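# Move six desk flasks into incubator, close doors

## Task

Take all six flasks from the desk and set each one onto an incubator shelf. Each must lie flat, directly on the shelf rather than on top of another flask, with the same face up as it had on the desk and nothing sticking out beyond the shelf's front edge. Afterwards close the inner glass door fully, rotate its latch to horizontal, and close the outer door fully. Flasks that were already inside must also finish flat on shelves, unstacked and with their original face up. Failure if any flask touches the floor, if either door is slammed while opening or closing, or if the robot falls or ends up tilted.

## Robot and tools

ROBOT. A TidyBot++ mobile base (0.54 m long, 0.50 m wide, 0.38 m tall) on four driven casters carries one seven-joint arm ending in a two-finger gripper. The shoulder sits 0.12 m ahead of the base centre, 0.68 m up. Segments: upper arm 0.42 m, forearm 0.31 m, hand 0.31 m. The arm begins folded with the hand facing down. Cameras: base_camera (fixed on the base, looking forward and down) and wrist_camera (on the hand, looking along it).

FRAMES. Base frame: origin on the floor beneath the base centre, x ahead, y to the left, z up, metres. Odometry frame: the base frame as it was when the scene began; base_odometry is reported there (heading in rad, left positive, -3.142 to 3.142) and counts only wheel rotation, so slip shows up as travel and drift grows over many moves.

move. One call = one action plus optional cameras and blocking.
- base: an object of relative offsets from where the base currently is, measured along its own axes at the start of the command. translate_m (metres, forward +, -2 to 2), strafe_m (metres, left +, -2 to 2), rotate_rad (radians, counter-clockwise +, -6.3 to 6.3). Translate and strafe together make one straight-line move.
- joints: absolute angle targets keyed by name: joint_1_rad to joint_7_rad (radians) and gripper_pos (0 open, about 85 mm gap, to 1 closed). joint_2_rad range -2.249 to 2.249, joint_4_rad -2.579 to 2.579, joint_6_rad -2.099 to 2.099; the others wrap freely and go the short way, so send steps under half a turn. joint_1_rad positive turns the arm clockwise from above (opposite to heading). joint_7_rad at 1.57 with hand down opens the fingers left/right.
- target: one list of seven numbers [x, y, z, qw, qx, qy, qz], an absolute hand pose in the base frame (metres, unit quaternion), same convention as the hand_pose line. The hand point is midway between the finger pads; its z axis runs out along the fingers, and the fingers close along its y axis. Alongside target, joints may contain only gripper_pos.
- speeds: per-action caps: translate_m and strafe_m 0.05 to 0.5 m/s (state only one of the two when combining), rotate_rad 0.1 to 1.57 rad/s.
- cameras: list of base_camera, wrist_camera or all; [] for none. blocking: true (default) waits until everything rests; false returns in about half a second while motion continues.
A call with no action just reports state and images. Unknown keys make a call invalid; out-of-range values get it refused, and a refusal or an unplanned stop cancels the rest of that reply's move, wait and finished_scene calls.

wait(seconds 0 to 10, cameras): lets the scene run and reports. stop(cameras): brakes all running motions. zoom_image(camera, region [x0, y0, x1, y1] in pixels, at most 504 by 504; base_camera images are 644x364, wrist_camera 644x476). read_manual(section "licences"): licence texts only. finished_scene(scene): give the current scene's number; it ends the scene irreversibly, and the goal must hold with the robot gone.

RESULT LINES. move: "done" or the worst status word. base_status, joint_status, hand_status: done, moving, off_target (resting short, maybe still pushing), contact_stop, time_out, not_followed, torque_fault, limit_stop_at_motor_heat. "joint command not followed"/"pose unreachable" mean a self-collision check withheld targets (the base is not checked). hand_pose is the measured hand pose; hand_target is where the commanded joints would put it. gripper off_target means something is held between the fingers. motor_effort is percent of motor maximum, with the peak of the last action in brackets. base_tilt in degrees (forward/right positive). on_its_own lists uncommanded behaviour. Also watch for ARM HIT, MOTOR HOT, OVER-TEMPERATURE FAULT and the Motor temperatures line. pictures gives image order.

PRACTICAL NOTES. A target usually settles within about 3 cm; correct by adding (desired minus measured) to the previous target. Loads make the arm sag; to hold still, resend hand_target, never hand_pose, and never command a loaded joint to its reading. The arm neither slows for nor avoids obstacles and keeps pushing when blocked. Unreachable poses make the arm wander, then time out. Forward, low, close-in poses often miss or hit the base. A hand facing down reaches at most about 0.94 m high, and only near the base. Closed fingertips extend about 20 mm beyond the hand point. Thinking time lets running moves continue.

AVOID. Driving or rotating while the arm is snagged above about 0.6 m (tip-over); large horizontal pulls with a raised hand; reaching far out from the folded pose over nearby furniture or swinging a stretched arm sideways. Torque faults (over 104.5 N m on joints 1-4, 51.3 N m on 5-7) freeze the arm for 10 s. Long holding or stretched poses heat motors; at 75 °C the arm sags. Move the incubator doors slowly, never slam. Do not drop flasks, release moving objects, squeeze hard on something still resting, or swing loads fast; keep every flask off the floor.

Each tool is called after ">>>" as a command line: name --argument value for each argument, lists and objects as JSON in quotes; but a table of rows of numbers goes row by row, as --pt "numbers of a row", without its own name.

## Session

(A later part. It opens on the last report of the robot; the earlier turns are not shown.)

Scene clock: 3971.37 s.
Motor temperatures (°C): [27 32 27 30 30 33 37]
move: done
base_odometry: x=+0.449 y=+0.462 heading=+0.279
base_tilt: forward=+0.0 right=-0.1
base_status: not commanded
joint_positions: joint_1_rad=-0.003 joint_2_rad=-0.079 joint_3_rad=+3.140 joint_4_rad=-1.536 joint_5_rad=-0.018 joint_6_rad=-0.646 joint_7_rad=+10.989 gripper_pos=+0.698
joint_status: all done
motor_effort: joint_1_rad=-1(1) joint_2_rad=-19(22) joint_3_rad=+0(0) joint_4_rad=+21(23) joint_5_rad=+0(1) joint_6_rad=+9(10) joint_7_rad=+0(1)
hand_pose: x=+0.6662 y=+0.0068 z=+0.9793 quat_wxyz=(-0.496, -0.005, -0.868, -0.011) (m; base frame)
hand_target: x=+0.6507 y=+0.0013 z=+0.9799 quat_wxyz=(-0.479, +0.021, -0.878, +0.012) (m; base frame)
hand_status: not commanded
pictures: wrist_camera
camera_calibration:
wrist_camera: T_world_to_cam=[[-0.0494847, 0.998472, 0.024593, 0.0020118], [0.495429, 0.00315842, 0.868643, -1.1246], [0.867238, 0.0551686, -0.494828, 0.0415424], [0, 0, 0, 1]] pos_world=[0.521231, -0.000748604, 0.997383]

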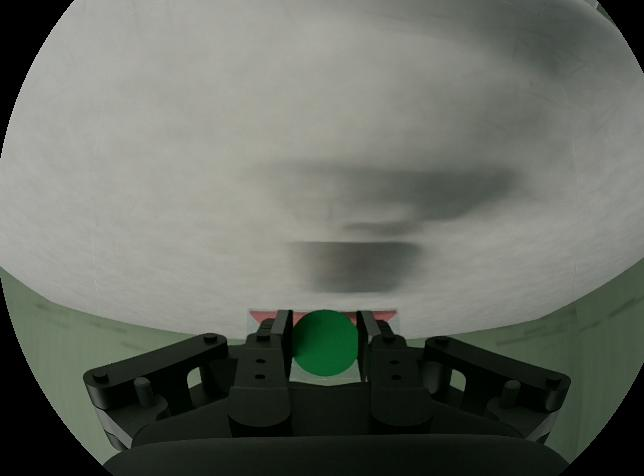

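>>> move --base '{"translate_m": -0.38}' --speeds '{"translate_m": 0.35}' --cameras '[]'

>>> move --base '{"translate_m": -0.357, "strafe_m": -1.08, "rotate_rad": -1.598}' --speeds '{"translate_m": 0.45, "rotate_rad": 0.8}' --cameras '[]'

>>> move --joints '{"joint_2_rad": 0.07, "joint_4_rad": -1.85, "joint_6_rad": -0.13}'

Scene clock: 3984.27 s.
Motor temperatures (°C): [27 32 27 30 30 33 37]
move: done
base_odometry: x=+0.084 y=+0.358 heading=+0.279
base_tilt: forward=+0.0 right=-0.2
base_status: done
joint_positions: joint_1_rad=-0.003 joint_2_rad=-0.088 joint_3_rad=+3.140 joint_4_rad=-1.536 joint_5_rad=-0.018 joint_6_rad=-0.650 joint_7_rad=+10.989 gripper_pos=+0.698
joint_status: not commanded
motor_effort: joint_1_rad=+0(1) joint_2_rad=-19(23) joint_3_rad=+0(1) joint_4_rad=+21(22) joint_5_rad=-1(2) joint_6_rad=+9(9) joint_7_rad=+0(1)
hand_pose: x=+0.6630 y=+0.0068 z=+0.9825 quat_wxyz=(-0.498, -0.005, -0.867, -0.011) (m; base frame)
hand_target: x=+0.6507 y=+0.0013 z=+0.9799 quat_wxyz=(-0.479, +0.021, -0.878, +0.012) (m; base frame)
hand_status: not commanded
pictures: none
No camera images: "cameras" was empty.

Scene clock: 3988.10 s.
Motor temperatures (°C): [27 32 27 30 30 33 37]
move: done
base_odometry: x=+0.038 y=-0.779 heading=-1.319
base_tilt: forward=+0.0 right=-0.2
base_status: done
joint_positions: joint_1_rad=-0.003 joint_2_rad=-0.086 joint_3_rad=+3.139 joint_4_rad=-1.536 joint_5_rad=-0.018 joint_6_rad=-0.651 joint_7_rad=+10.989 gripper_pos=+0.698
joint_status: not commanded
motor_effort: joint_1_rad=-1(3) joint_2_rad=-19(23) joint_3_rad=+0(4) joint_4_rad=+21(22) joint_5_rad=-1(2) joint_6_rad=+9(9) joint_7_rad=+0(1)
hand_pose: x=+0.6635 y=+0.0080 z=+0.9816 quat_wxyz=(-0.497, -0.004, -0.868, -0.011) (m; base frame)
hand_target: x=+0.6507 y=+0.0013 z=+0.9799 quat_wxyz=(-0.479, +0.021, -0.878, +0.012) (m; base frame)
hand_status: not commanded
pictures: none
No camera images: "cameras" was empty.

Scene clock: 3989.90 s.
Motor temperatures (°C): [27 32 27 30 30 33 37]
move: done
base_odometry: x=+0.038 y=-0.779 heading=-1.319
base_tilt: forward=+0.0 right=-0.2
base_status: not commanded
joint_positions: joint_1_rad=-0.003 joint_2_rad=+0.077 joint_3_rad=+3.139 joint_4_rad=-1.841 joint_5_rad=-0.018 joint_6_rad=-0.218 joint_7_rad=+10.989 gripper_pos=+0.698
joint_status: all done
motor_effort: joint_1_rad=+0(1) joint_2_rad=-25(28) joint_3_rad=+0(0) joint_4_rad=+21(23) joint_5_rad=-1(1) joint_6_rad=+9(9) joint_7_rad=+0(1)
hand_pose: x=+0.7100 y=+0.0059 z=+0.8278 quat_wxyz=(-0.482, -0.007, -0.876, -0.009) (m; base frame)
hand_target: x=+0.7201 y=+0.0013 z=+0.8504 quat_wxyz=(-0.519, +0.021, -0.854, +0.013) (m; base frame)
hand_status: not commanded
pictures: base_camera, wrist_camera
camera_calibration:
wrist_camera: T_world_to_cam=[[-0.0430172, 0.998751, 0.0254052, 0.00344945], [0.524013, 0.00090483, 0.85171, -1.02096], [0.850623, 0.0499508, -0.523397, -0.0358624], [0, 0, 0, 1]] pos_world=[0.565649, -0.000729993, 0.850703]

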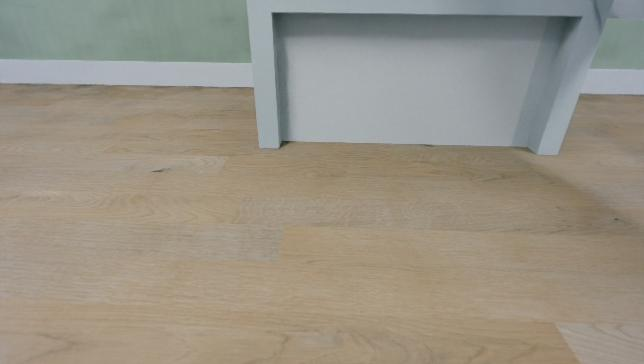

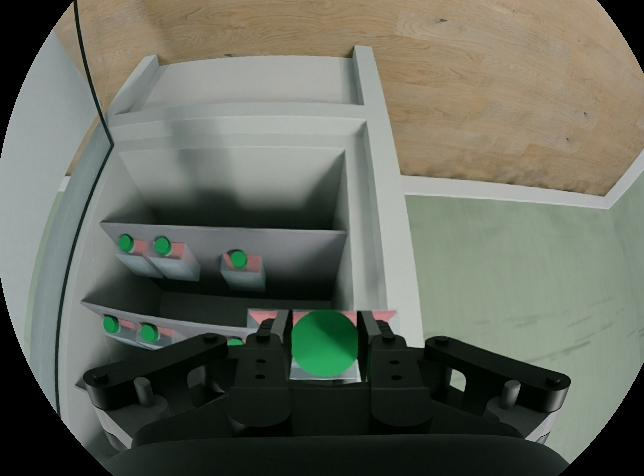

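>>> move --base '{"translate_m": 0.2, "strafe_m": -0.03}' --speeds '{"translate_m": 0.2}' --joints '{"joint_2_rad": 0.24, "joint_4_rad": -2.14, "joint_6_rad": 0.33}' --cameras '[]'

>>> move --joints '{"joint_2_rad": 0.405, "joint_4_rad": -2.41, "joint_6_rad": 0.77}'

Scene clock: 4006.90 s.
Motor temperatures (°C): [27 32 27 30 30 33 37]
move: done
base_odometry: x=+0.059 y=-0.980 heading=-1.319
base_tilt: forward=+0.0 right=-0.2
base_status: done
joint_positions: joint_1_rad=-0.003 joint_2_rad=+0.246 joint_3_rad=+3.139 joint_4_rad=-2.130 joint_5_rad=-0.018 joint_6_rad=+0.243 joint_7_rad=+10.989 gripper_pos=+0.698
joint_status: all done
motor_effort: joint_1_rad=+0(1) joint_2_rad=-27(30) joint_3_rad=+0(1) joint_4_rad=+16(22) joint_5_rad=+0(1) joint_6_rad=+8(10) joint_7_rad=+0(1)
hand_pose: x=+0.7028 y=+0.0033 z=+0.6977 quat_wxyz=(-0.483, -0.009, -0.875, -0.006) (m; base frame)
hand_target: x=+0.7122 y=+0.0013 z=+0.7195 quat_wxyz=(-0.519, +0.021, -0.854, +0.013) (m; base frame)
hand_status: not commanded
pictures: none
No camera images: "cameras" was empty.

Scene clock: 4008.60 s.
Motor temperatures (°C): [27 32 27 30 30 33 37]
move: done
base_odometry: x=+0.059 y=-0.980 heading=-1.319
base_tilt: forward=+0.0 right=-0.2
base_status: not commanded
joint_positions: joint_1_rad=-0.003 joint_2_rad=+0.405 joint_3_rad=+3.139 joint_4_rad=-2.396 joint_5_rad=-0.018 joint_6_rad=+0.682 joint_7_rad=+10.989 gripper_pos=+0.698
joint_status: all done
motor_effort: joint_1_rad=+0(1) joint_2_rad=-26(29) joint_3_rad=+0(0) joint_4_rad=+10(17) joint_5_rad=+0(1) joint_6_rad=+9(10) joint_7_rad=+0(1)
hand_pose: x=+0.6555 y=+0.0008 z=+0.6103 quat_wxyz=(-0.490, -0.010, -0.872, -0.002) (m; base frame)
hand_target: x=+0.6626 y=+0.0013 z=+0.6286 quat_wxyz=(-0.521, +0.021, -0.853, +0.013) (m; base frame)
hand_status: not commanded
pictures: base_camera, wrist_camera
camera_calibration:
wrist_camera: T_world_to_cam=[[-0.0320999, 0.99938, 0.0144309, 0.0112984], [0.509379, 0.00393518, 0.860533, -0.803003], [0.859943, 0.0349739, -0.50919, -0.117946], [0, 0, 0, 1]] pos_world=[0.510822, -0.0040064, 0.630792]

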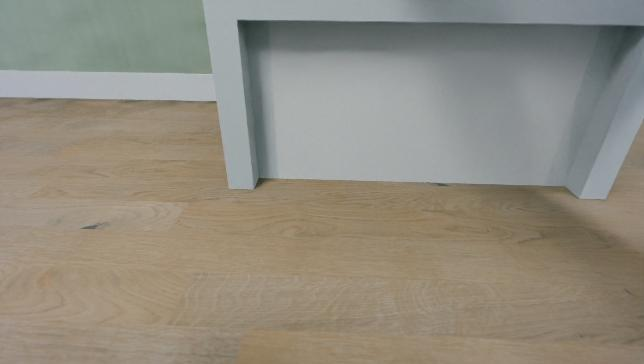

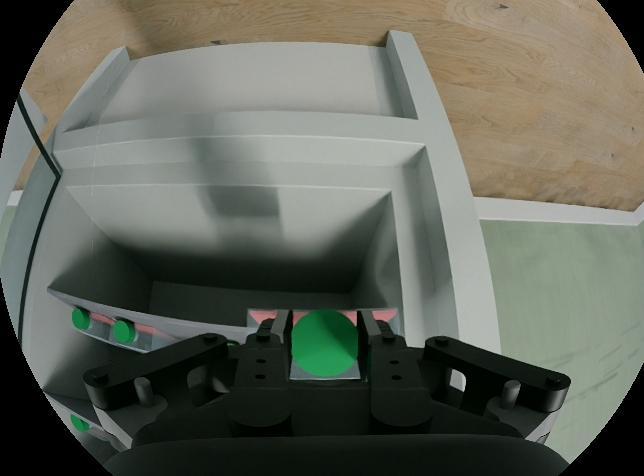

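>>> move --base '{"translate_m": 0.19}' --speeds '{"translate_m": 0.15}'

Scene clock: 4020.90 s.
Motor temperatures (°C): [27 32 27 30 30 33 37]
move: done
base_odometry: x=+0.106 y=-1.165 heading=-1.319
base_tilt: forward=+0.1 right=-0.2
base_status: done
joint_positions: joint_1_rad=-0.003 joint_2_rad=+0.406 joint_3_rad=+3.139 joint_4_rad=-2.400 joint_5_rad=-0.018 joint_6_rad=+0.687 joint_7_rad=+10.989 gripper_pos=+0.698
joint_status: not commanded
motor_effort: joint_1_rad=+0(1) joint_2_rad=-27(28) joint_3_rad=+0(1) joint_4_rad=+10(11) joint_5_rad=+0(1) joint_6_rad=+9(9) joint_7_rad=+0(1)
hand_pose: x=+0.6545 y=+0.0008 z=+0.6095 quat_wxyz=(-0.490, -0.010, -0.872, -0.002) (m; base frame)
hand_target: x=+0.6626 y=+0.0013 z=+0.6286 quat_wxyz=(-0.521, +0.021, -0.853, +0.013) (m; base frame)
hand_status: not commanded
pictures: base_camera, wrist_camera
camera_calibration:
wrist_camera: T_world_to_cam=[[-0.0320159, 0.999384, 0.0143802, 0.0112635], [0.509497, 0.00394076, 0.860463, -0.801771], [0.859876, 0.0348752, -0.50931, -0.117297], [0, 0, 0, 1]] pos_world=[0.509722, -0.00400619, 0.629992]

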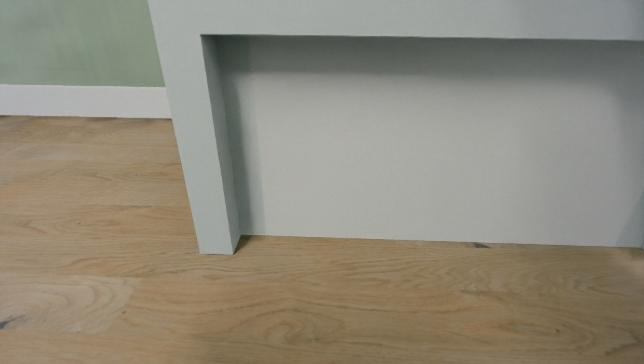

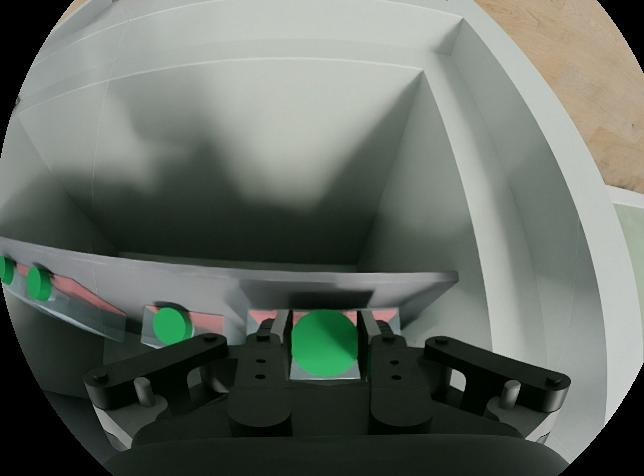

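>>> move --base '{"translate_m": 0.097}' --speeds '{"translate_m": 0.1}' --cameras '["wrist_camera"]'

>>> move --joints '{"joint_2_rad": 0.465, "joint_4_rad": -2.428, "joint_6_rad": 0.845}' --cameras '[]'

>>> move --joints '{"joint_2_rad": 0.495, "joint_4_rad": -2.44, "joint_6_rad": 0.885}' --cameras '[]'

>>> move --joints '{"joint_2_rad": 0.508, "joint_4_rad": -2.446, "joint_6_rad": 0.905}' --cameras '["wrist_camera"]'

Scene clock: 4035.17 s.
Motor temperatures (°C): [27 32 27 30 30 33 37]
move: done
base_odometry: x=+0.130 y=-1.259 heading=-1.319
base_tilt: forward=+0.0 right=-0.2
base_status: done
joint_positions: joint_1_rad=-0.003 joint_2_rad=+0.407 joint_3_rad=+3.139 joint_4_rad=-2.401 joint_5_rad=-0.018 joint_6_rad=+0.688 joint_7_rad=+10.989 gripper_pos=+0.698
joint_status: not commanded
motor_effort: joint_1_rad=+0(1) joint_2_rad=-26(29) joint_3_rad=+0(1) joint_4_rad=+10(12) joint_5_rad=+0(1) joint_6_rad=+9(9) joint_7_rad=+0(1)
hand_pose: x=+0.6538 y=+0.0008 z=+0.6085 quat_wxyz=(-0.489, -0.010, -0.872, -0.002) (m; base frame)
hand_target: x=+0.6626 y=+0.0013 z=+0.6286 quat_wxyz=(-0.521, +0.021, -0.853, +0.013) (m; base frame)
hand_status: not commanded
pictures: wrist_camera
camera_calibration:
wrist_camera: T_world_to_cam=[[-0.031988, 0.999384, 0.0144436, 0.0112], [0.511121, 0.00393784, 0.8595, -0.801088], [0.858913, 0.0348761, -0.510932, -0.11562], [0, 0, 0, 1]] pos_world=[0.509118, -0.00400619, 0.629299]

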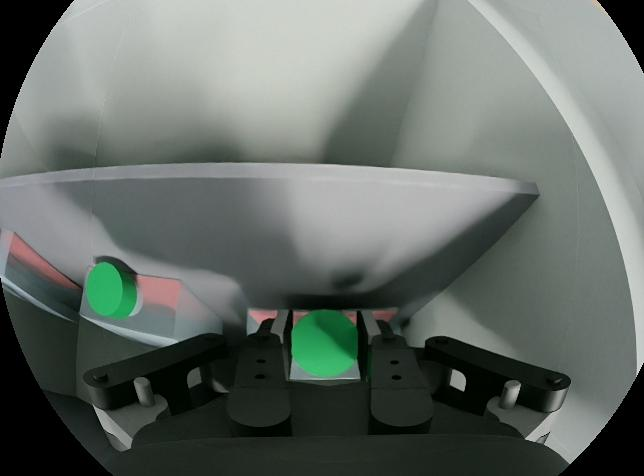

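Scene clock: 4036.20 s.
Motor temperatures (°C): [27 32 27 30 30 33 37]
move: done
base_odometry: x=+0.130 y=-1.259 heading=-1.319
base_tilt: forward=+0.0 right=-0.2
base_status: not commanded
joint_positions: joint_1_rad=-0.003 joint_2_rad=+0.463 joint_3_rad=+3.139 joint_4_rad=-2.411 joint_5_rad=-0.018 joint_6_rad=+0.764 joint_7_rad=+10.989 gripper_pos=+0.698
joint_status: all done
motor_effort: joint_1_rad=+0(1) joint_2_rad=-27(28) joint_3_rad=+0(1) joint_4_rad=+9(10) joint_5_rad=+0(1) joint_6_rad=+9(9) joint_7_rad=-1(1)
hand_pose: x=+0.6571 y=+0.0005 z=+0.5951 quat_wxyz=(-0.493, -0.010, -0.870, -0.001) (m; base frame)
hand_target: x=+0.6615 y=+0.0013 z=+0.6102 quat_wxyz=(-0.520, +0.021, -0.854, +0.013) (m; base frame)
hand_status: not commanded
pictures: none
No camera images: "cameras" was empty.

Scene clock: 4036.87 s.
Motor temperatures (°C): [27 32 27 30 30 33 37]
move: done
base_odometry: x=+0.130 y=-1.259 heading=-1.319
base_tilt: forward=+0.0 right=-0.2
base_status: not commanded
joint_positions: joint_1_rad=-0.003 joint_2_rad=+0.484 joint_3_rad=+3.139 joint_4_rad=-2.421 joint_5_rad=-0.018 joint_6_rad=+0.810 joint_7_rad=+10.989 gripper_pos=+0.698
joint_status: all done
motor_effort: joint_1_rad=+0(1) joint_2_rad=-27(28) joint_3_rad=+0(1) joint_4_rad=+8(9) joint_5_rad=+0(1) joint_6_rad=+8(9) joint_7_rad=+1(1)
hand_pose: x=+0.6580 y=+0.0003 z=+0.5927 quat_wxyz=(-0.500, -0.010, -0.866, -0.001) (m; base frame)
hand_target: x=+0.6596 y=+0.0013 z=+0.6009 quat_wxyz=(-0.519, +0.021, -0.854, +0.013) (m; base frame)
hand_status: not commanded
pictures: none
No camera images: "cameras" was empty.

Scene clock: 4037.43 s.
Motor temperatures (°C): [27 32 27 30 30 33 37]
move: done
base_odometry: x=+0.130 y=-1.259 heading=-1.319
base_tilt: forward=+0.0 right=-0.2
base_status: not commanded
joint_positions: joint_1_rad=-0.003 joint_2_rad=+0.493 joint_3_rad=+3.139 joint_4_rad=-2.426 joint_5_rad=-0.018 joint_6_rad=+0.832 joint_7_rad=+10.989 gripper_pos=+0.698
joint_status: all done
motor_effort: joint_1_rad=+0(1) joint_2_rad=-26(27) joint_3_rad=+0(1) joint_4_rad=+8(9) joint_5_rad=+0(1) joint_6_rad=+8(8) joint_7_rad=+0(1)
hand_pose: x=+0.6585 y=+0.0002 z=+0.5924 quat_wxyz=(-0.504, -0.009, -0.864, -0.001) (m; base frame)
hand_target: x=+0.6587 y=+0.0013 z=+0.5973 quat_wxyz=(-0.519, +0.021, -0.854, +0.013) (m; base frame)
hand_status: not commanded
pictures: wrist_camera
camera_calibration:
wrist_camera: T_world_to_cam=[[-0.0316237, 0.999438, 0.0111587, 0.0139451], [0.481571, 0.00545271, 0.87639, -0.780202], [0.875836, 0.0330884, -0.481472, -0.156431], [0, 0, 0, 1]] pos_world=[0.513171, -0.00450699, 0.608289]

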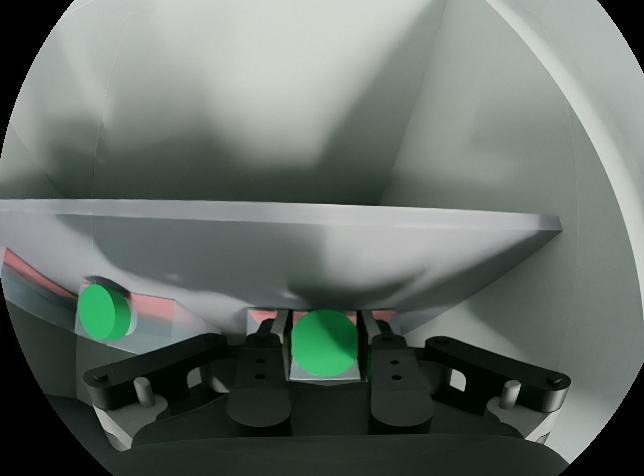

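>>> move --joints '{"joint_2_rad": 0.525, "joint_4_rad": -2.446, "joint_6_rad": 0.905}' --cameras '["wrist_camera"]'

Scene clock: 4041.97 s.
Motor temperatures (°C): [27 32 27 30 30 33 37]
move: done
base_odometry: x=+0.130 y=-1.259 heading=-1.319
base_tilt: forward=+0.1 right=-0.2
base_status: not commanded
joint_positions: joint_1_rad=-0.003 joint_2_rad=+0.498 joint_3_rad=+3.139 joint_4_rad=-2.426 joint_5_rad=-0.018 joint_6_rad=+0.841 joint_7_rad=+10.989 gripper_pos=+0.698
joint_status: all done
motor_effort: joint_1_rad=+0(1) joint_2_rad=-24(27) joint_3_rad=+0(0) joint_4_rad=+7(8) joint_5_rad=+0(1) joint_6_rad=+6(7) joint_7_rad=+0(1)
hand_pose: x=+0.6593 y=+0.0002 z=+0.5919 quat_wxyz=(-0.505, -0.009, -0.863, -0.001) (m; base frame)
hand_target: x=+0.6572 y=+0.0013 z=+0.5882 quat_wxyz=(-0.512, +0.021, -0.859, +0.012) (m; base frame)
hand_status: not commanded
pictures: wrist_camera
camera_calibration:
wrist_camera: T_world_to_cam=[[-0.0315765, 0.999441, 0.0109986, 0.0140546], [0.478468, 0.00545361, 0.878088, -0.779139], [0.877537, 0.0329894, -0.478373, -0.16038], [0, 0, 0, 1]] pos_world=[0.513977, -0.00450677, 0.607276]

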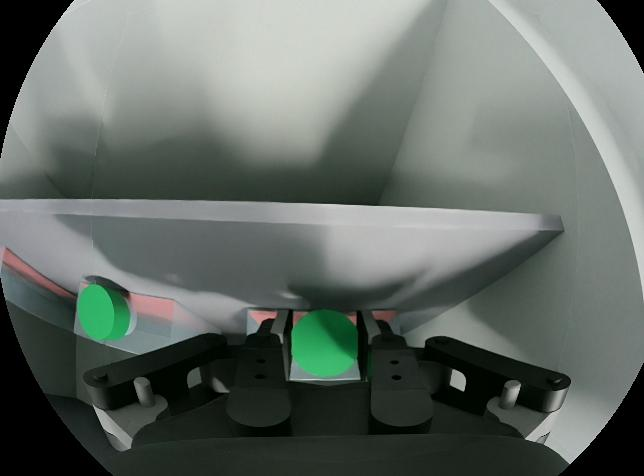

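>>> move --joints '{"joint_2_rad": 0.505, "joint_4_rad": -2.436, "joint_6_rad": 0.895}' --cameras '["wrist_camera"]'

Scene clock: 4071.07 s.
Motor temperatures (°C): [27 32 27 30 30 33 37]
move: done
base_odometry: x=+0.130 y=-1.259 heading=-1.319
base_tilt: forward=+0.0 right=-0.2
base_status: not commanded
joint_positions: joint_1_rad=-0.003 joint_2_rad=+0.498 joint_3_rad=+3.139 joint_4_rad=-2.426 joint_5_rad=-0.018 joint_6_rad=+0.841 joint_7_rad=+10.989 gripper_pos=+0.698
joint_status: all done
motor_effort: joint_1_rad=+0(0) joint_2_rad=-25(26) joint_3_rad=+0(0) joint_4_rad=+7(8) joint_5_rad=+0(1) joint_6_rad=+6(8) joint_7_rad=+1(1)
hand_pose: x=+0.6593 y=+0.0002 z=+0.5920 quat_wxyz=(-0.505, -0.009, -0.863, -0.001) (m; base frame)
hand_target: x=+0.6620 y=+0.0013 z=+0.5996 quat_wxyz=(-0.521, +0.021, -0.853, +0.013) (m; base frame)
hand_status: not commanded
pictures: wrist_camera
camera_calibration:
wrist_camera: T_world_to_cam=[[-0.0315744, 0.999441, 0.0109959, 0.0140552], [0.478425, 0.0054534, 0.878111, -0.779131], [0.87756, 0.0329866, -0.47833, -0.160418], [0, 0, 0, 1]] pos_world=[0.513977, -0.00450676, 0.607276]

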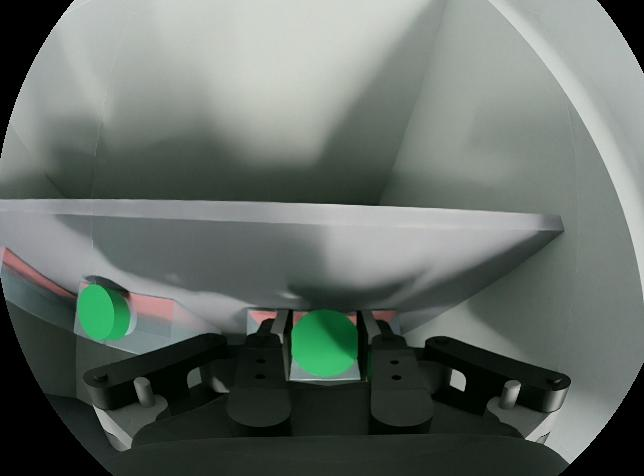

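>>> move --joints '{"gripper_pos": 0.5}' --cameras '["wrist_camera"]'

>>> move --base '{"translate_m": -0.07}' --speeds '{"translate_m": 0.08}' --cameras '["wrist_camera"]'

Scene clock: 4076.17 s.
Motor temperatures (°C): [27 32 27 30 30 33 37]
move: done
base_odometry: x=+0.130 y=-1.259 heading=-1.319
base_tilt: forward=+0.1 right=-0.2
base_status: not commanded
joint_positions: joint_1_rad=-0.003 joint_2_rad=+0.500 joint_3_rad=+3.139 joint_4_rad=-2.426 joint_5_rad=-0.018 joint_6_rad=+0.841 joint_7_rad=+10.989 gripper_pos=+0.500
joint_status: all done
motor_effort: joint_1_rad=+0(1) joint_2_rad=-27(28) joint_3_rad=+0(1) joint_4_rad=+8(8) joint_5_rad=-1(1) joint_6_rad=+8(8) joint_7_rad=+0(1)
hand_pose: x=+0.6592 y=+0.0002 z=+0.5909 quat_wxyz=(-0.504, -0.009, -0.864, -0.001) (m; base frame)
hand_target: x=+0.6620 y=+0.0013 z=+0.5996 quat_wxyz=(-0.521, +0.021, -0.853, +0.013) (m; base frame)
hand_status: not commanded
pictures: wrist_camera
camera_calibration:
wrist_camera: T_world_to_cam=[[-0.031749, 0.999438, 0.0107098, 0.0143252], [0.480144, 0.0058531, 0.87717, -0.778698], [0.876615, 0.0329916, -0.480061, -0.159172], [0, 0, 0, 1]] pos_world=[0.513874, -0.00450805, 0.606485]

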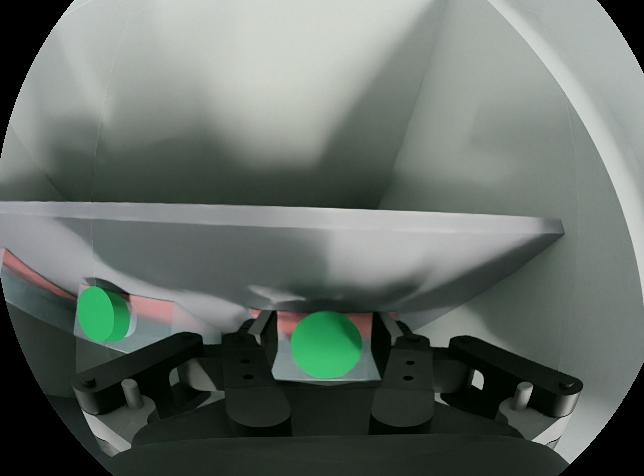

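Scene clock: 4077.60 s.
Motor temperatures (°C): [27 32 27 30 30 33 37]
move: done
base_odometry: x=+0.113 y=-1.191 heading=-1.319
base_tilt: forward=+0.0 right=-0.1
base_status: done
joint_positions: joint_1_rad=-0.003 joint_2_rad=+0.501 joint_3_rad=+3.139 joint_4_rad=-2.426 joint_5_rad=-0.018 joint_6_rad=+0.841 joint_7_rad=+10.989 gripper_pos=+0.500
joint_status: not commanded
motor_effort: joint_1_rad=+0(1) joint_2_rad=-27(29) joint_3_rad=+0(1) joint_4_rad=+8(9) joint_5_rad=+0(1) joint_6_rad=+8(8) joint_7_rad=-1(1)
hand_pose: x=+0.6589 y=+0.0002 z=+0.5903 quat_wxyz=(-0.504, -0.009, -0.864, -0.001) (m; base frame)
hand_target: x=+0.6620 y=+0.0013 z=+0.5996 quat_wxyz=(-0.521, +0.021, -0.853, +0.013) (m; base frame)
hand_status: not commanded
pictures: wrist_camera
camera_calibration:
wrist_camera: T_world_to_cam=[[-0.0317352, 0.999439, 0.0107494, 0.0142887], [0.481244, 0.00585308, 0.876567, -0.778405], [0.876012, 0.0329911, -0.481159, -0.158121], [0, 0, 0, 1]] pos_world=[0.513572, -0.00450805, 0.606089]

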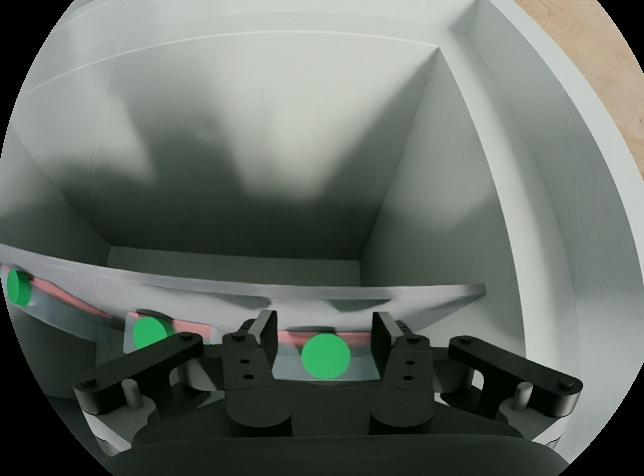

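>>> move --base '{"translate_m": -0.42}' --speeds '{"translate_m": 0.4}' --joints '{"gripper_pos": 0.3}' --cameras '["wrist_camera", "base_camera"]'

>>> zoom_image --camera "wrist_camera" --region '[80, 180, 560, 420]'

Scene clock: 4089.47 s.
Motor temperatures (°C): [27 32 27 30 30 33 37]
move: done
base_odometry: x=+0.008 y=-0.784 heading=-1.319
base_tilt: forward=+0.0 right=-0.2
base_status: done
joint_positions: joint_1_rad=-0.003 joint_2_rad=+0.503 joint_3_rad=+3.139 joint_4_rad=-2.426 joint_5_rad=-0.018 joint_6_rad=+0.841 joint_7_rad=+10.989 gripper_pos=+0.300
joint_status: all done
motor_effort: joint_1_rad=-1(1) joint_2_rad=-27(30) joint_3_rad=+0(1) joint_4_rad=+8(9) joint_5_rad=+0(1) joint_6_rad=+8(8) joint_7_rad=-1(1)
hand_pose: x=+0.6586 y=+0.0002 z=+0.5894 quat_wxyz=(-0.503, -0.009, -0.864, -0.001) (m; base frame)
hand_target: x=+0.6620 y=+0.0013 z=+0.5996 quat_wxyz=(-0.521, +0.021, -0.853, +0.013) (m; base frame)
hand_status: not commanded
pictures: base_camera, wrist_camera
camera_calibration:
wrist_camera: T_world_to_cam=[[-0.0317154, 0.999439, 0.0108076, 0.0142443], [0.482853, 0.00585312, 0.875682, -0.777989], [0.875127, 0.0329911, -0.482767, -0.156849], [0, 0, 0, 1]] pos_world=[0.513369, -0.00450805, 0.605396]

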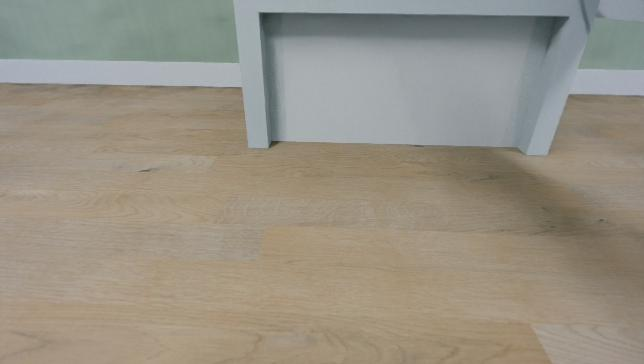

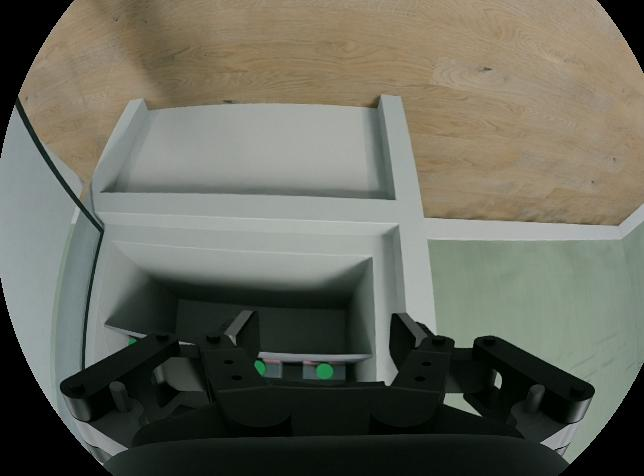

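>>> zoom_image --camera "wrist_camera" --region '[90, 200, 440, 420]'

Scaled by 1.440.

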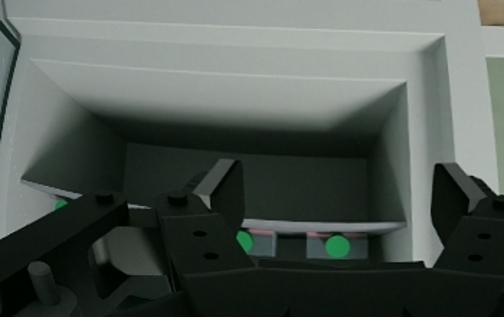

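>>> move --base '{"translate_m": -0.45}' --speeds '{"translate_m": 0.4}' --joints '{"joint_2_rad": 0.932, "joint_4_rad": -2.088, "joint_6_rad": 1.539, "joint_7_rad": 0.0, "gripper_pos": 1.0}' --cameras '["wrist_camera", "base_camera"]'

Scene clock: 4169.97 s.
Motor temperatures (°C): [27 32 27 30 30 33 37]
move: done
base_odometry: x=-0.104 y=-0.348 heading=-1.320
base_tilt: forward=+0.1 right=-0.2
base_status: done
joint_positions: joint_1_rad=-0.003 joint_2_rad=+0.926 joint_3_rad=+3.139 joint_4_rad=-2.109 joint_5_rad=-0.018 joint_6_rad=+1.457 joint_7_rad=+12.508 gripper_pos=+0.999
joint_status: all done
motor_effort: joint_1_rad=+0(1) joint_2_rad=-38(39) joint_3_rad=-1(1) joint_4_rad=+7(9) joint_5_rad=-1(1) joint_6_rad=+9(10) joint_7_rad=+0(1)
hand_pose: x=+0.8001 y=-0.0009 z=+0.6204 quat_wxyz=(-0.511, +0.482, -0.520, +0.486) (m; base frame)
hand_target: x=+0.8050 y=+0.0013 z=+0.6486 quat_wxyz=(-0.522, +0.477, -0.477, +0.522) (m; base frame)
hand_status: not commanded
pictures: base_camera, wrist_camera
camera_calibration:
wrist_camera: T_world_to_cam=[[-0.0466146, 0.0400448, -0.99811, 0.656502], [0.000321118, 0.999197, 0.0400734, 0.0318345], [0.998913, 0.0015475, -0.04659, -0.635294], [0, 0, 0, 1]] pos_world=[0.665195, -0.0571153, 0.624387]

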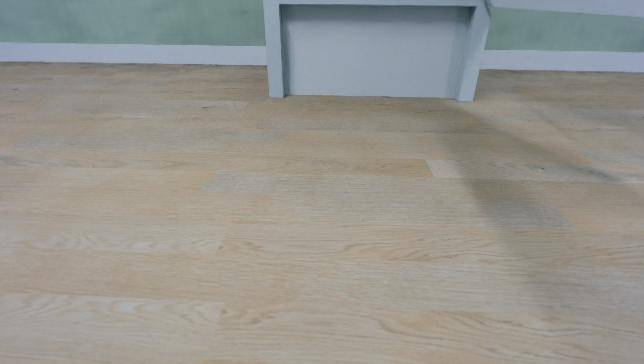

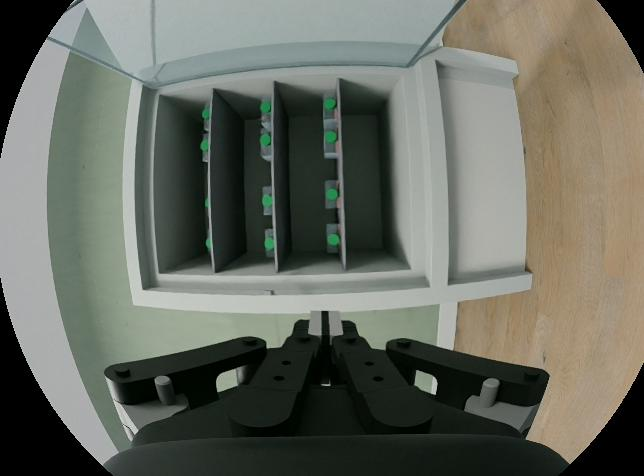

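>>> zoom_image --camera "wrist_camera" --region '[130, 60, 450, 300]'

Scaled by 1.575.

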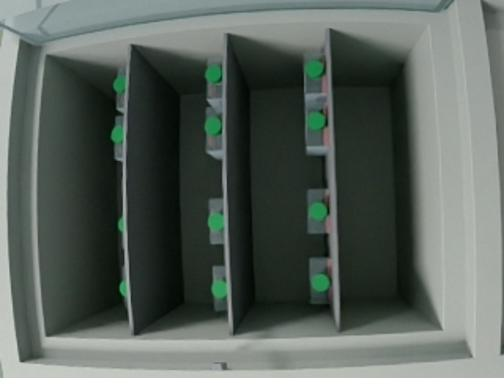

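>>> move --base '{"strafe_m": -0.6165}' --speeds '{"strafe_m": 0.3}' --cameras '["wrist_camera", "base_camera"]'

Scene clock: 4188.07 s.
Motor temperatures (°C): [27 32 27 30 30 33 37]
move: done
base_odometry: x=-0.701 y=-0.501 heading=-1.320
base_tilt: forward=+0.0 right=-0.1
base_status: done
joint_positions: joint_1_rad=-0.001 joint_2_rad=+0.926 joint_3_rad=+3.139 joint_4_rad=-2.108 joint_5_rad=-0.018 joint_6_rad=+1.460 joint_7_rad=+12.510 gripper_pos=+0.999
joint_status: not commanded
motor_effort: joint_1_rad=-1(4) joint_2_rad=-38(39) joint_3_rad=-1(2) joint_4_rad=+7(7) joint_5_rad=-1(1) joint_6_rad=+9(10) joint_7_rad=+0(1)
hand_pose: x=+0.8002 y=-0.0027 z=+0.6214 quat_wxyz=(-0.510, +0.481, -0.520, +0.488) (m; base frame)
hand_target: x=+0.8050 y=+0.0013 z=+0.6486 quat_wxyz=(-0.522, +0.477, -0.477, +0.522) (m; base frame)
hand_status: not commanded
pictures: base_camera, wrist_camera
camera_calibration:
wrist_camera: T_world_to_cam=[[-0.0435299, 0.0380365, -0.998328, 0.655226], [0.00290996, 0.999276, 0.0379457, 0.0329019], [0.999048, -0.00125331, -0.0436091, -0.637353], [0, 0, 0, 1]] pos_world=[0.665172, -0.0585993, 0.625087]

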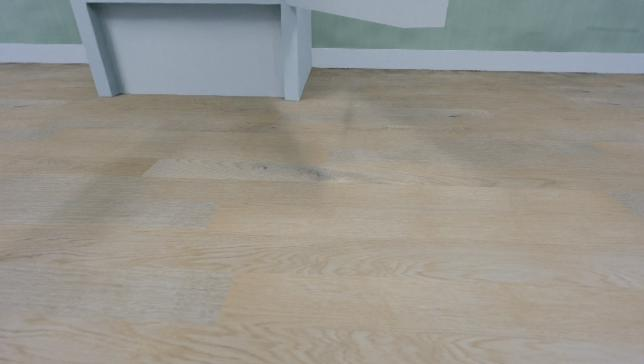

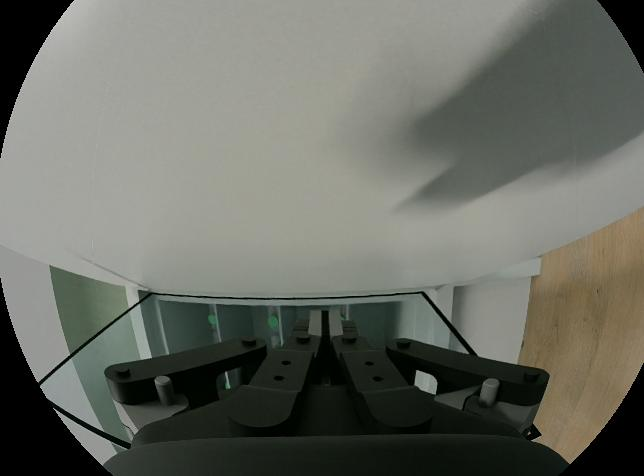

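>>> move --base '{"translate_m": 0.135, "strafe_m": 0.015}' --speeds '{"translate_m": 0.15}' --cameras '["wrist_camera"]'

>>> move --base '{"strafe_m": 0.085, "translate_m": 0.005}' --speeds '{"strafe_m": 0.07}' --cameras '["wrist_camera"]'

Scene clock: 4236.43 s.
Motor temperatures (°C): [27 33 27 30 30 33 37]
move: done
base_odometry: x=-0.653 y=-0.628 heading=-1.320
base_tilt: forward=+0.0 right=-0.2
base_status: done
joint_positions: joint_1_rad=-0.001 joint_2_rad=+0.926 joint_3_rad=+3.139 joint_4_rad=-2.103 joint_5_rad=-0.018 joint_6_rad=+1.461 joint_7_rad=+12.510 gripper_pos=+0.999
joint_status: not commanded
motor_effort: joint_1_rad=+0(1) joint_2_rad=-38(39) joint_3_rad=-1(1) joint_4_rad=+7(8) joint_5_rad=-1(1) joint_6_rad=+9(9) joint_7_rad=+0(1)
hand_pose: x=+0.8018 y=-0.0027 z=+0.6229 quat_wxyz=(-0.512, +0.480, -0.518, +0.489) (m; base frame)
hand_target: x=+0.8050 y=+0.0013 z=+0.6486 quat_wxyz=(-0.522, +0.477, -0.477, +0.522) (m; base frame)
hand_status: not commanded
pictures: wrist_camera
camera_calibration:
wrist_camera: T_world_to_cam=[[-0.0382348, 0.0379752, -0.998547, 0.652684], [0.0027065, 0.999278, 0.0378994, 0.0330319], [0.999265, -0.00125349, -0.03831, -0.642354], [0, 0, 0, 1]] pos_world=[0.666747, -0.058599, 0.625876]

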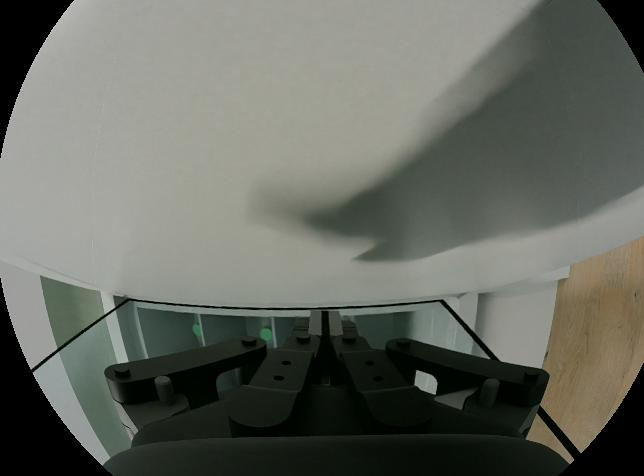

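Scene clock: 4238.17 s.
Motor temperatures (°C): [27 33 27 30 30 33 37]
move: done
base_odometry: x=-0.569 y=-0.612 heading=-1.320
base_tilt: forward=+0.0 right=-0.2
base_status: done
joint_positions: joint_1_rad=-0.001 joint_2_rad=+0.926 joint_3_rad=+3.139 joint_4_rad=-2.103 joint_5_rad=-0.018 joint_6_rad=+1.461 joint_7_rad=+12.510 gripper_pos=+0.999
joint_status: not commanded
motor_effort: joint_1_rad=-1(3) joint_2_rad=-39(39) joint_3_rad=+0(2) joint_4_rad=+6(7) joint_5_rad=-1(2) joint_6_rad=+9(10) joint_7_rad=-1(1)
hand_pose: x=+0.8018 y=-0.0024 z=+0.6229 quat_wxyz=(-0.512, +0.480, -0.518, +0.489) (m; base frame)
hand_target: x=+0.8050 y=+0.0013 z=+0.6486 quat_wxyz=(-0.522, +0.477, -0.477, +0.522) (m; base frame)
hand_status: not commanded
pictures: wrist_camera
camera_calibration:
wrist_camera: T_world_to_cam=[[-0.0382502, 0.0379563, -0.998547, 0.652686], [0.00230637, 0.999279, 0.0378958, 0.033102], [0.999266, -0.000853503, -0.0383101, -0.642331], [0, 0, 0, 1]] pos_world=[0.666749, -0.0583999, 0.625876]

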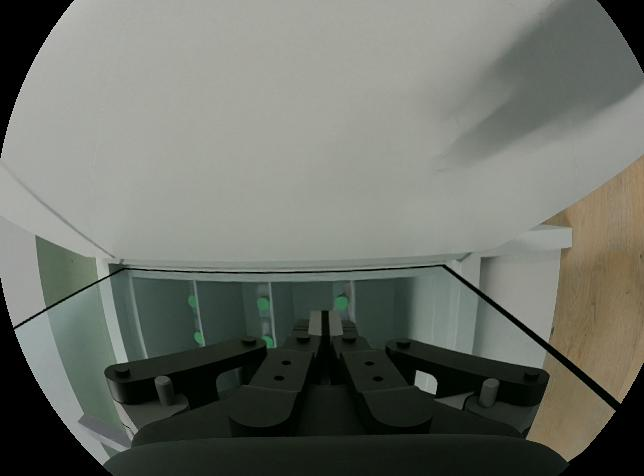

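>>> move --base '{"strafe_m": 0.1274, "translate_m": 0.0}' --speeds '{"strafe_m": 0.08}' --cameras '["wrist_camera"]'

>>> move --base '{"strafe_m": 0.171, "translate_m": 0.063}' --speeds '{"strafe_m": 0.1}' --cameras '["wrist_camera"]'

Scene clock: 4247.63 s.
Motor temperatures (°C): [27 33 27 30 30 33 37]
move: done
base_odometry: x=-0.446 y=-0.581 heading=-1.320
base_tilt: forward=+0.0 right=-0.2
base_status: done
joint_positions: joint_1_rad=-0.003 joint_2_rad=+0.926 joint_3_rad=+3.140 joint_4_rad=-2.103 joint_5_rad=-0.018 joint_6_rad=+1.461 joint_7_rad=+12.510 gripper_pos=+0.999
joint_status: not commanded
motor_effort: joint_1_rad=+0(4) joint_2_rad=-39(39) joint_3_rad=+0(3) joint_4_rad=+7(7) joint_5_rad=+0(3) joint_6_rad=+9(10) joint_7_rad=+0(1)
hand_pose: x=+0.8019 y=-0.0013 z=+0.6230 quat_wxyz=(-0.512, +0.481, -0.517, +0.489) (m; base frame)
hand_target: x=+0.8050 y=+0.0013 z=+0.6486 quat_wxyz=(-0.522, +0.477, -0.477, +0.522) (m; base frame)
hand_status: not commanded
pictures: wrist_camera
camera_calibration:
wrist_camera: T_world_to_cam=[[-0.0382164, 0.0369967, -0.998584, 0.652704], [0.000768713, 0.999315, 0.0369943, 0.0337895], [0.999269, 0.000646166, -0.0382187, -0.642405], [0, 0, 0, 1]] pos_world=[0.666853, -0.0574992, 0.625979]

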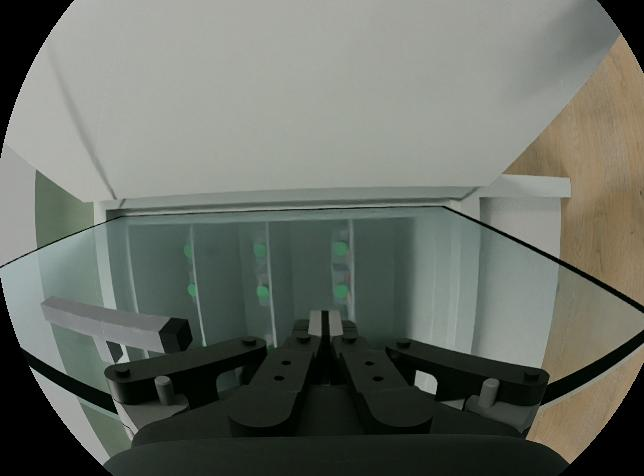

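Scene clock: 4250.03 s.
Motor temperatures (°C): [27 33 27 30 30 33 37]
move: done
base_odometry: x=-0.264 y=-0.599 heading=-1.320
base_tilt: forward=+0.1 right=-0.2
base_status: done
joint_positions: joint_1_rad=+0.000 joint_2_rad=+0.927 joint_3_rad=+3.141 joint_4_rad=-2.103 joint_5_rad=-0.019 joint_6_rad=+1.461 joint_7_rad=+12.510 gripper_pos=+0.999
joint_status: not commanded
motor_effort: joint_1_rad=+0(6) joint_2_rad=-39(39) joint_3_rad=+0(4) joint_4_rad=+7(8) joint_5_rad=+0(3) joint_6_rad=+9(10) joint_7_rad=+0(1)
hand_pose: x=+0.8018 y=-0.0039 z=+0.6229 quat_wxyz=(-0.511, +0.480, -0.518, +0.490) (m; base frame)
hand_target: x=+0.8050 y=+0.0013 z=+0.6486 quat_wxyz=(-0.522, +0.477, -0.477, +0.522) (m; base frame)
hand_status: not commanded
pictures: wrist_camera
camera_calibration:
wrist_camera: T_world_to_cam=[[-0.0379812, 0.0363407, -0.998617, 0.652497], [0.00463497, 0.999334, 0.0361905, 0.0337063], [0.999268, -0.003254, -0.0381244, -0.642484], [0, 0, 0, 1]] pos_world=[0.66664, -0.0594867, 0.625881]

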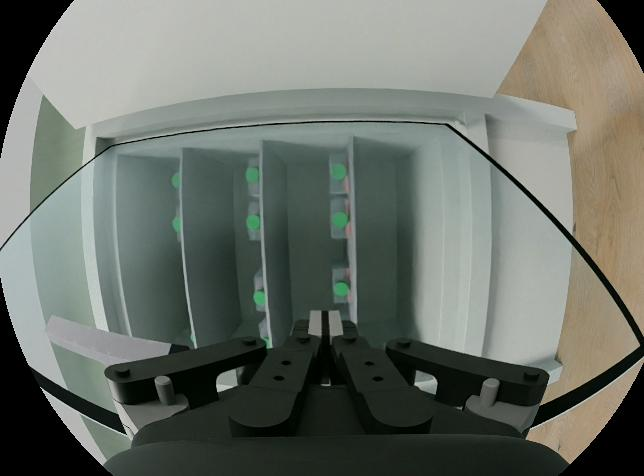

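>>> move --base '{"strafe_m": 0.094, "translate_m": 0.117}' --speeds '{"translate_m": 0.1}' --cameras '["wrist_camera"]'

>>> move --base '{"strafe_m": 0.061, "translate_m": 0.107}' --speeds '{"translate_m": 0.1}' --cameras '["wrist_camera"]'

Scene clock: 4269.10 s.
Motor temperatures (°C): [27 33 27 30 30 33 37]
move: done
base_odometry: x=-0.144 y=-0.689 heading=-1.320
base_tilt: forward=+0.0 right=-0.2
base_status: done
joint_positions: joint_1_rad=+0.001 joint_2_rad=+0.927 joint_3_rad=+3.142 joint_4_rad=-2.102 joint_5_rad=-0.019 joint_6_rad=+1.462 joint_7_rad=+12.510 gripper_pos=+0.999
joint_status: not commanded
motor_effort: joint_1_rad=-1(4) joint_2_rad=-38(40) joint_3_rad=-1(2) joint_4_rad=+7(10) joint_5_rad=+0(3) joint_6_rad=+9(10) joint_7_rad=-1(1)
hand_pose: x=+0.8022 y=-0.0052 z=+0.6230 quat_wxyz=(-0.510, +0.479, -0.518, +0.491) (m; base frame)
hand_target: x=+0.8050 y=+0.0013 z=+0.6486 quat_wxyz=(-0.522, +0.477, -0.477, +0.522) (m; base frame)
hand_status: not commanded
pictures: wrist_camera
camera_calibration:
wrist_camera: T_world_to_cam=[[-0.0367191, 0.035804, -0.998684, 0.651711], [0.00656995, 0.999345, 0.0355861, 0.033886], [0.999304, -0.00525461, -0.0369303, -0.643568], [0, 0, 0, 1]] pos_world=[0.666828, -0.0605793, 0.62588]

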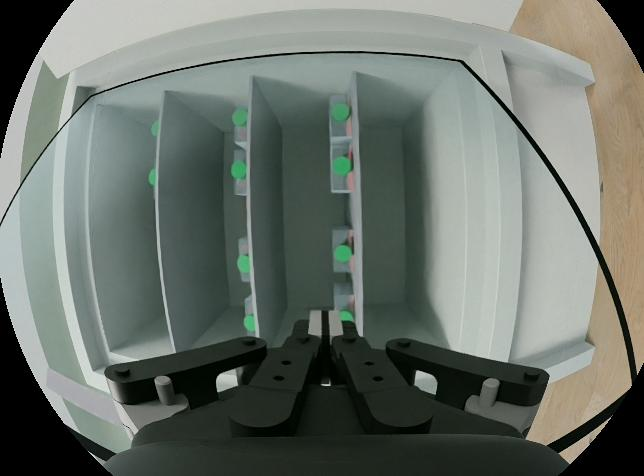

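Scene clock: 4270.87 s.
Motor temperatures (°C): [27 33 27 30 30 33 37]
move: done
base_odometry: x=-0.058 y=-0.778 heading=-1.320
base_tilt: forward=+0.1 right=-0.2
base_status: done
joint_positions: joint_1_rad=+0.001 joint_2_rad=+0.928 joint_3_rad=+3.142 joint_4_rad=-2.100 joint_5_rad=-0.019 joint_6_rad=+1.463 joint_7_rad=+12.510 gripper_pos=+0.999
joint_status: not commanded
motor_effort: joint_1_rad=+0(3) joint_2_rad=-38(40) joint_3_rad=+0(2) joint_4_rad=+7(12) joint_5_rad=-1(2) joint_6_rad=+9(10) joint_7_rad=+0(1)
hand_pose: x=+0.8027 y=-0.0057 z=+0.6232 quat_wxyz=(-0.511, +0.479, -0.518, +0.492) (m; base frame)
hand_target: x=+0.8050 y=+0.0013 z=+0.6486 quat_wxyz=(-0.522, +0.477, -0.477, +0.522) (m; base frame)
hand_status: not commanded
pictures: wrist_camera
camera_calibration:
wrist_camera: T_world_to_cam=[[-0.0351948, 0.0357039, -0.998742, 0.65075], [0.00721138, 0.999345, 0.0354713, 0.0338243], [0.999354, -0.0059539, -0.0354293, -0.645076], [0, 0, 0, 1]] pos_world=[0.667318, -0.0608772, 0.625877]

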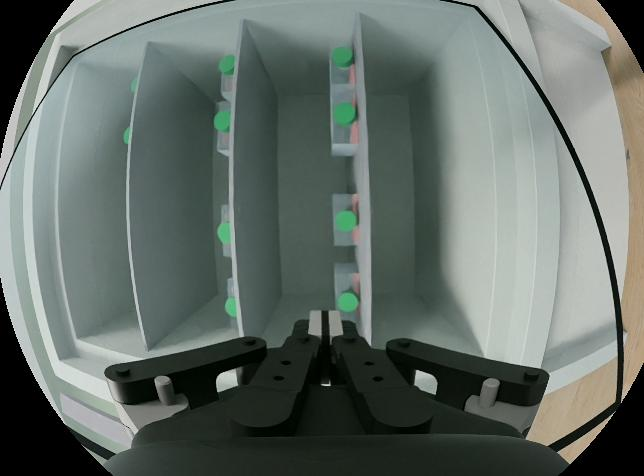

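>>> move --base '{"strafe_m": 0.032, "translate_m": 0.12}' --speeds '{"translate_m": 0.09}' --cameras '["wrist_camera"]'

>>> move --base '{"translate_m": 0.087}' --speeds '{"translate_m": 0.06}' --cameras '["wrist_camera"]'

>>> move --base '{"translate_m": 0.028, "strafe_m": -0.01}' --speeds '{"translate_m": 0.05}' --cameras '["wrist_camera"]'

Scene clock: 4282.50 s.
Motor temperatures (°C): [27 33 27 30 30 33 37]
move: done
base_odometry: x=+0.003 y=-0.886 heading=-1.319
base_tilt: forward=+0.1 right=-0.2
base_status: done
joint_positions: joint_1_rad=+0.001 joint_2_rad=+0.929 joint_3_rad=+3.142 joint_4_rad=-2.100 joint_5_rad=-0.019 joint_6_rad=+1.464 joint_7_rad=+12.510 gripper_pos=+0.999
joint_status: not commanded
motor_effort: joint_1_rad=+0(2) joint_2_rad=-39(40) joint_3_rad=+0(1) joint_4_rad=+7(11) joint_5_rad=-1(1) joint_6_rad=+9(10) joint_7_rad=+0(1)
hand_pose: x=+0.8026 y=-0.0057 z=+0.6232 quat_wxyz=(-0.511, +0.479, -0.518, +0.492) (m; base frame)
hand_target: x=+0.8050 y=+0.0013 z=+0.6486 quat_wxyz=(-0.522, +0.477, -0.477, +0.522) (m; base frame)
hand_status: not commanded
pictures: wrist_camera
camera_calibration:
wrist_camera: T_world_to_cam=[[-0.0345976, 0.0355953, -0.998767, 0.650256], [0.00718672, 0.999349, 0.0353671, 0.03391], [0.999375, -0.00595425, -0.0348309, -0.645365], [0, 0, 0, 1]] pos_world=[0.667215, -0.0608767, 0.625776]

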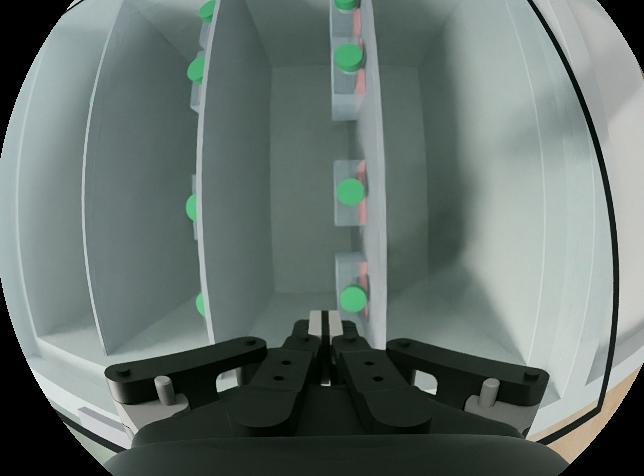

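Scene clock: 4284.47 s.
Motor temperatures (°C): [27 33 27 30 30 33 37]
move: done
base_odometry: x=+0.024 y=-0.970 heading=-1.319
base_tilt: forward=+0.0 right=-0.2
base_status: done
joint_positions: joint_1_rad=+0.001 joint_2_rad=+0.929 joint_3_rad=+3.142 joint_4_rad=-2.100 joint_5_rad=-0.019 joint_6_rad=+1.464 joint_7_rad=+12.510 gripper_pos=+0.999
joint_status: not commanded
motor_effort: joint_1_rad=-1(1) joint_2_rad=-38(40) joint_3_rad=+0(1) joint_4_rad=+7(11) joint_5_rad=+0(1) joint_6_rad=+9(10) joint_7_rad=+0(1)
hand_pose: x=+0.8026 y=-0.0057 z=+0.6231 quat_wxyz=(-0.511, +0.479, -0.518, +0.492) (m; base frame)
hand_target: x=+0.8050 y=+0.0013 z=+0.6486 quat_wxyz=(-0.522, +0.477, -0.477, +0.522) (m; base frame)
hand_status: not commanded
pictures: wrist_camera
camera_calibration:
wrist_camera: T_world_to_cam=[[-0.034398, 0.0355924, -0.998774, 0.650126], [0.00717965, 0.999349, 0.0353656, 0.0339157], [0.999382, -0.00595435, -0.0346311, -0.645494], [0, 0, 0, 1]] pos_world=[0.667215, -0.0608766, 0.625776]

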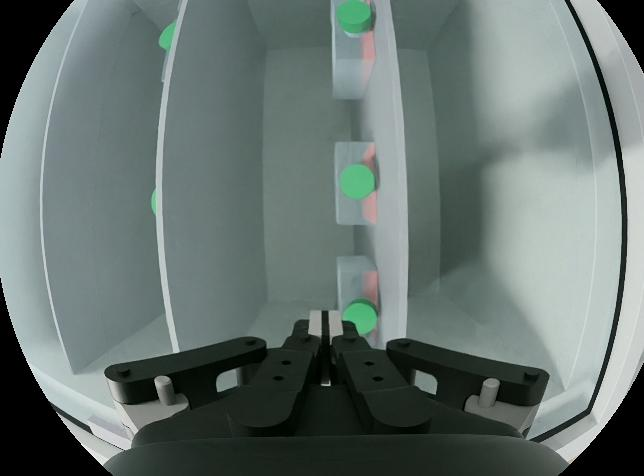

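Scene clock: 4285.57 s.
Motor temperatures (°C): [27 33 27 30 30 33 37]
move: done
base_odometry: x=+0.022 y=-1.000 heading=-1.319
base_tilt: forward=+0.1 right=-0.2
base_status: done
joint_positions: joint_1_rad=+0.001 joint_2_rad=+0.929 joint_3_rad=+3.142 joint_4_rad=-2.099 joint_5_rad=-0.019 joint_6_rad=+1.464 joint_7_rad=+12.510 gripper_pos=+0.999
joint_status: not commanded
motor_effort: joint_1_rad=+0(2) joint_2_rad=-38(39) joint_3_rad=+0(1) joint_4_rad=+7(10) joint_5_rad=-1(2) joint_6_rad=+9(10) joint_7_rad=+0(1)
hand_pose: x=+0.8029 y=-0.0056 z=+0.6234 quat_wxyz=(-0.511, +0.478, -0.517, +0.492) (m; base frame)
hand_target: x=+0.8050 y=+0.0013 z=+0.6486 quat_wxyz=(-0.522, +0.477, -0.477, +0.522) (m; base frame)
hand_status: not commanded
pictures: wrist_camera
camera_calibration:
wrist_camera: T_world_to_cam=[[-0.0333983, 0.0356742, -0.998805, 0.649591], [0.00714748, 0.999346, 0.0354545, 0.0338761], [0.999417, -0.00595482, -0.0336315, -0.646434], [0, 0, 0, 1]] pos_world=[0.66751, -0.060877, 0.625873]

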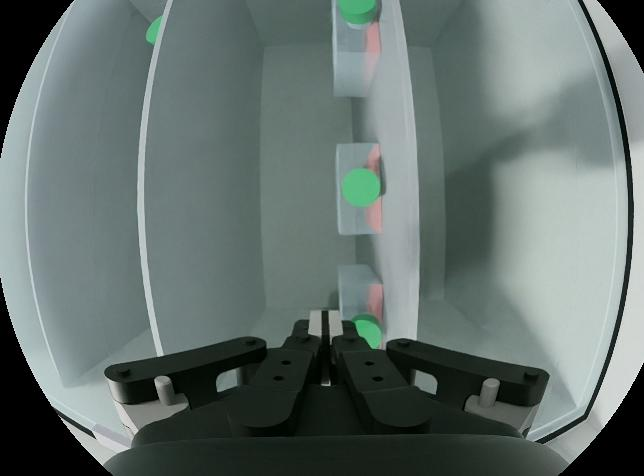

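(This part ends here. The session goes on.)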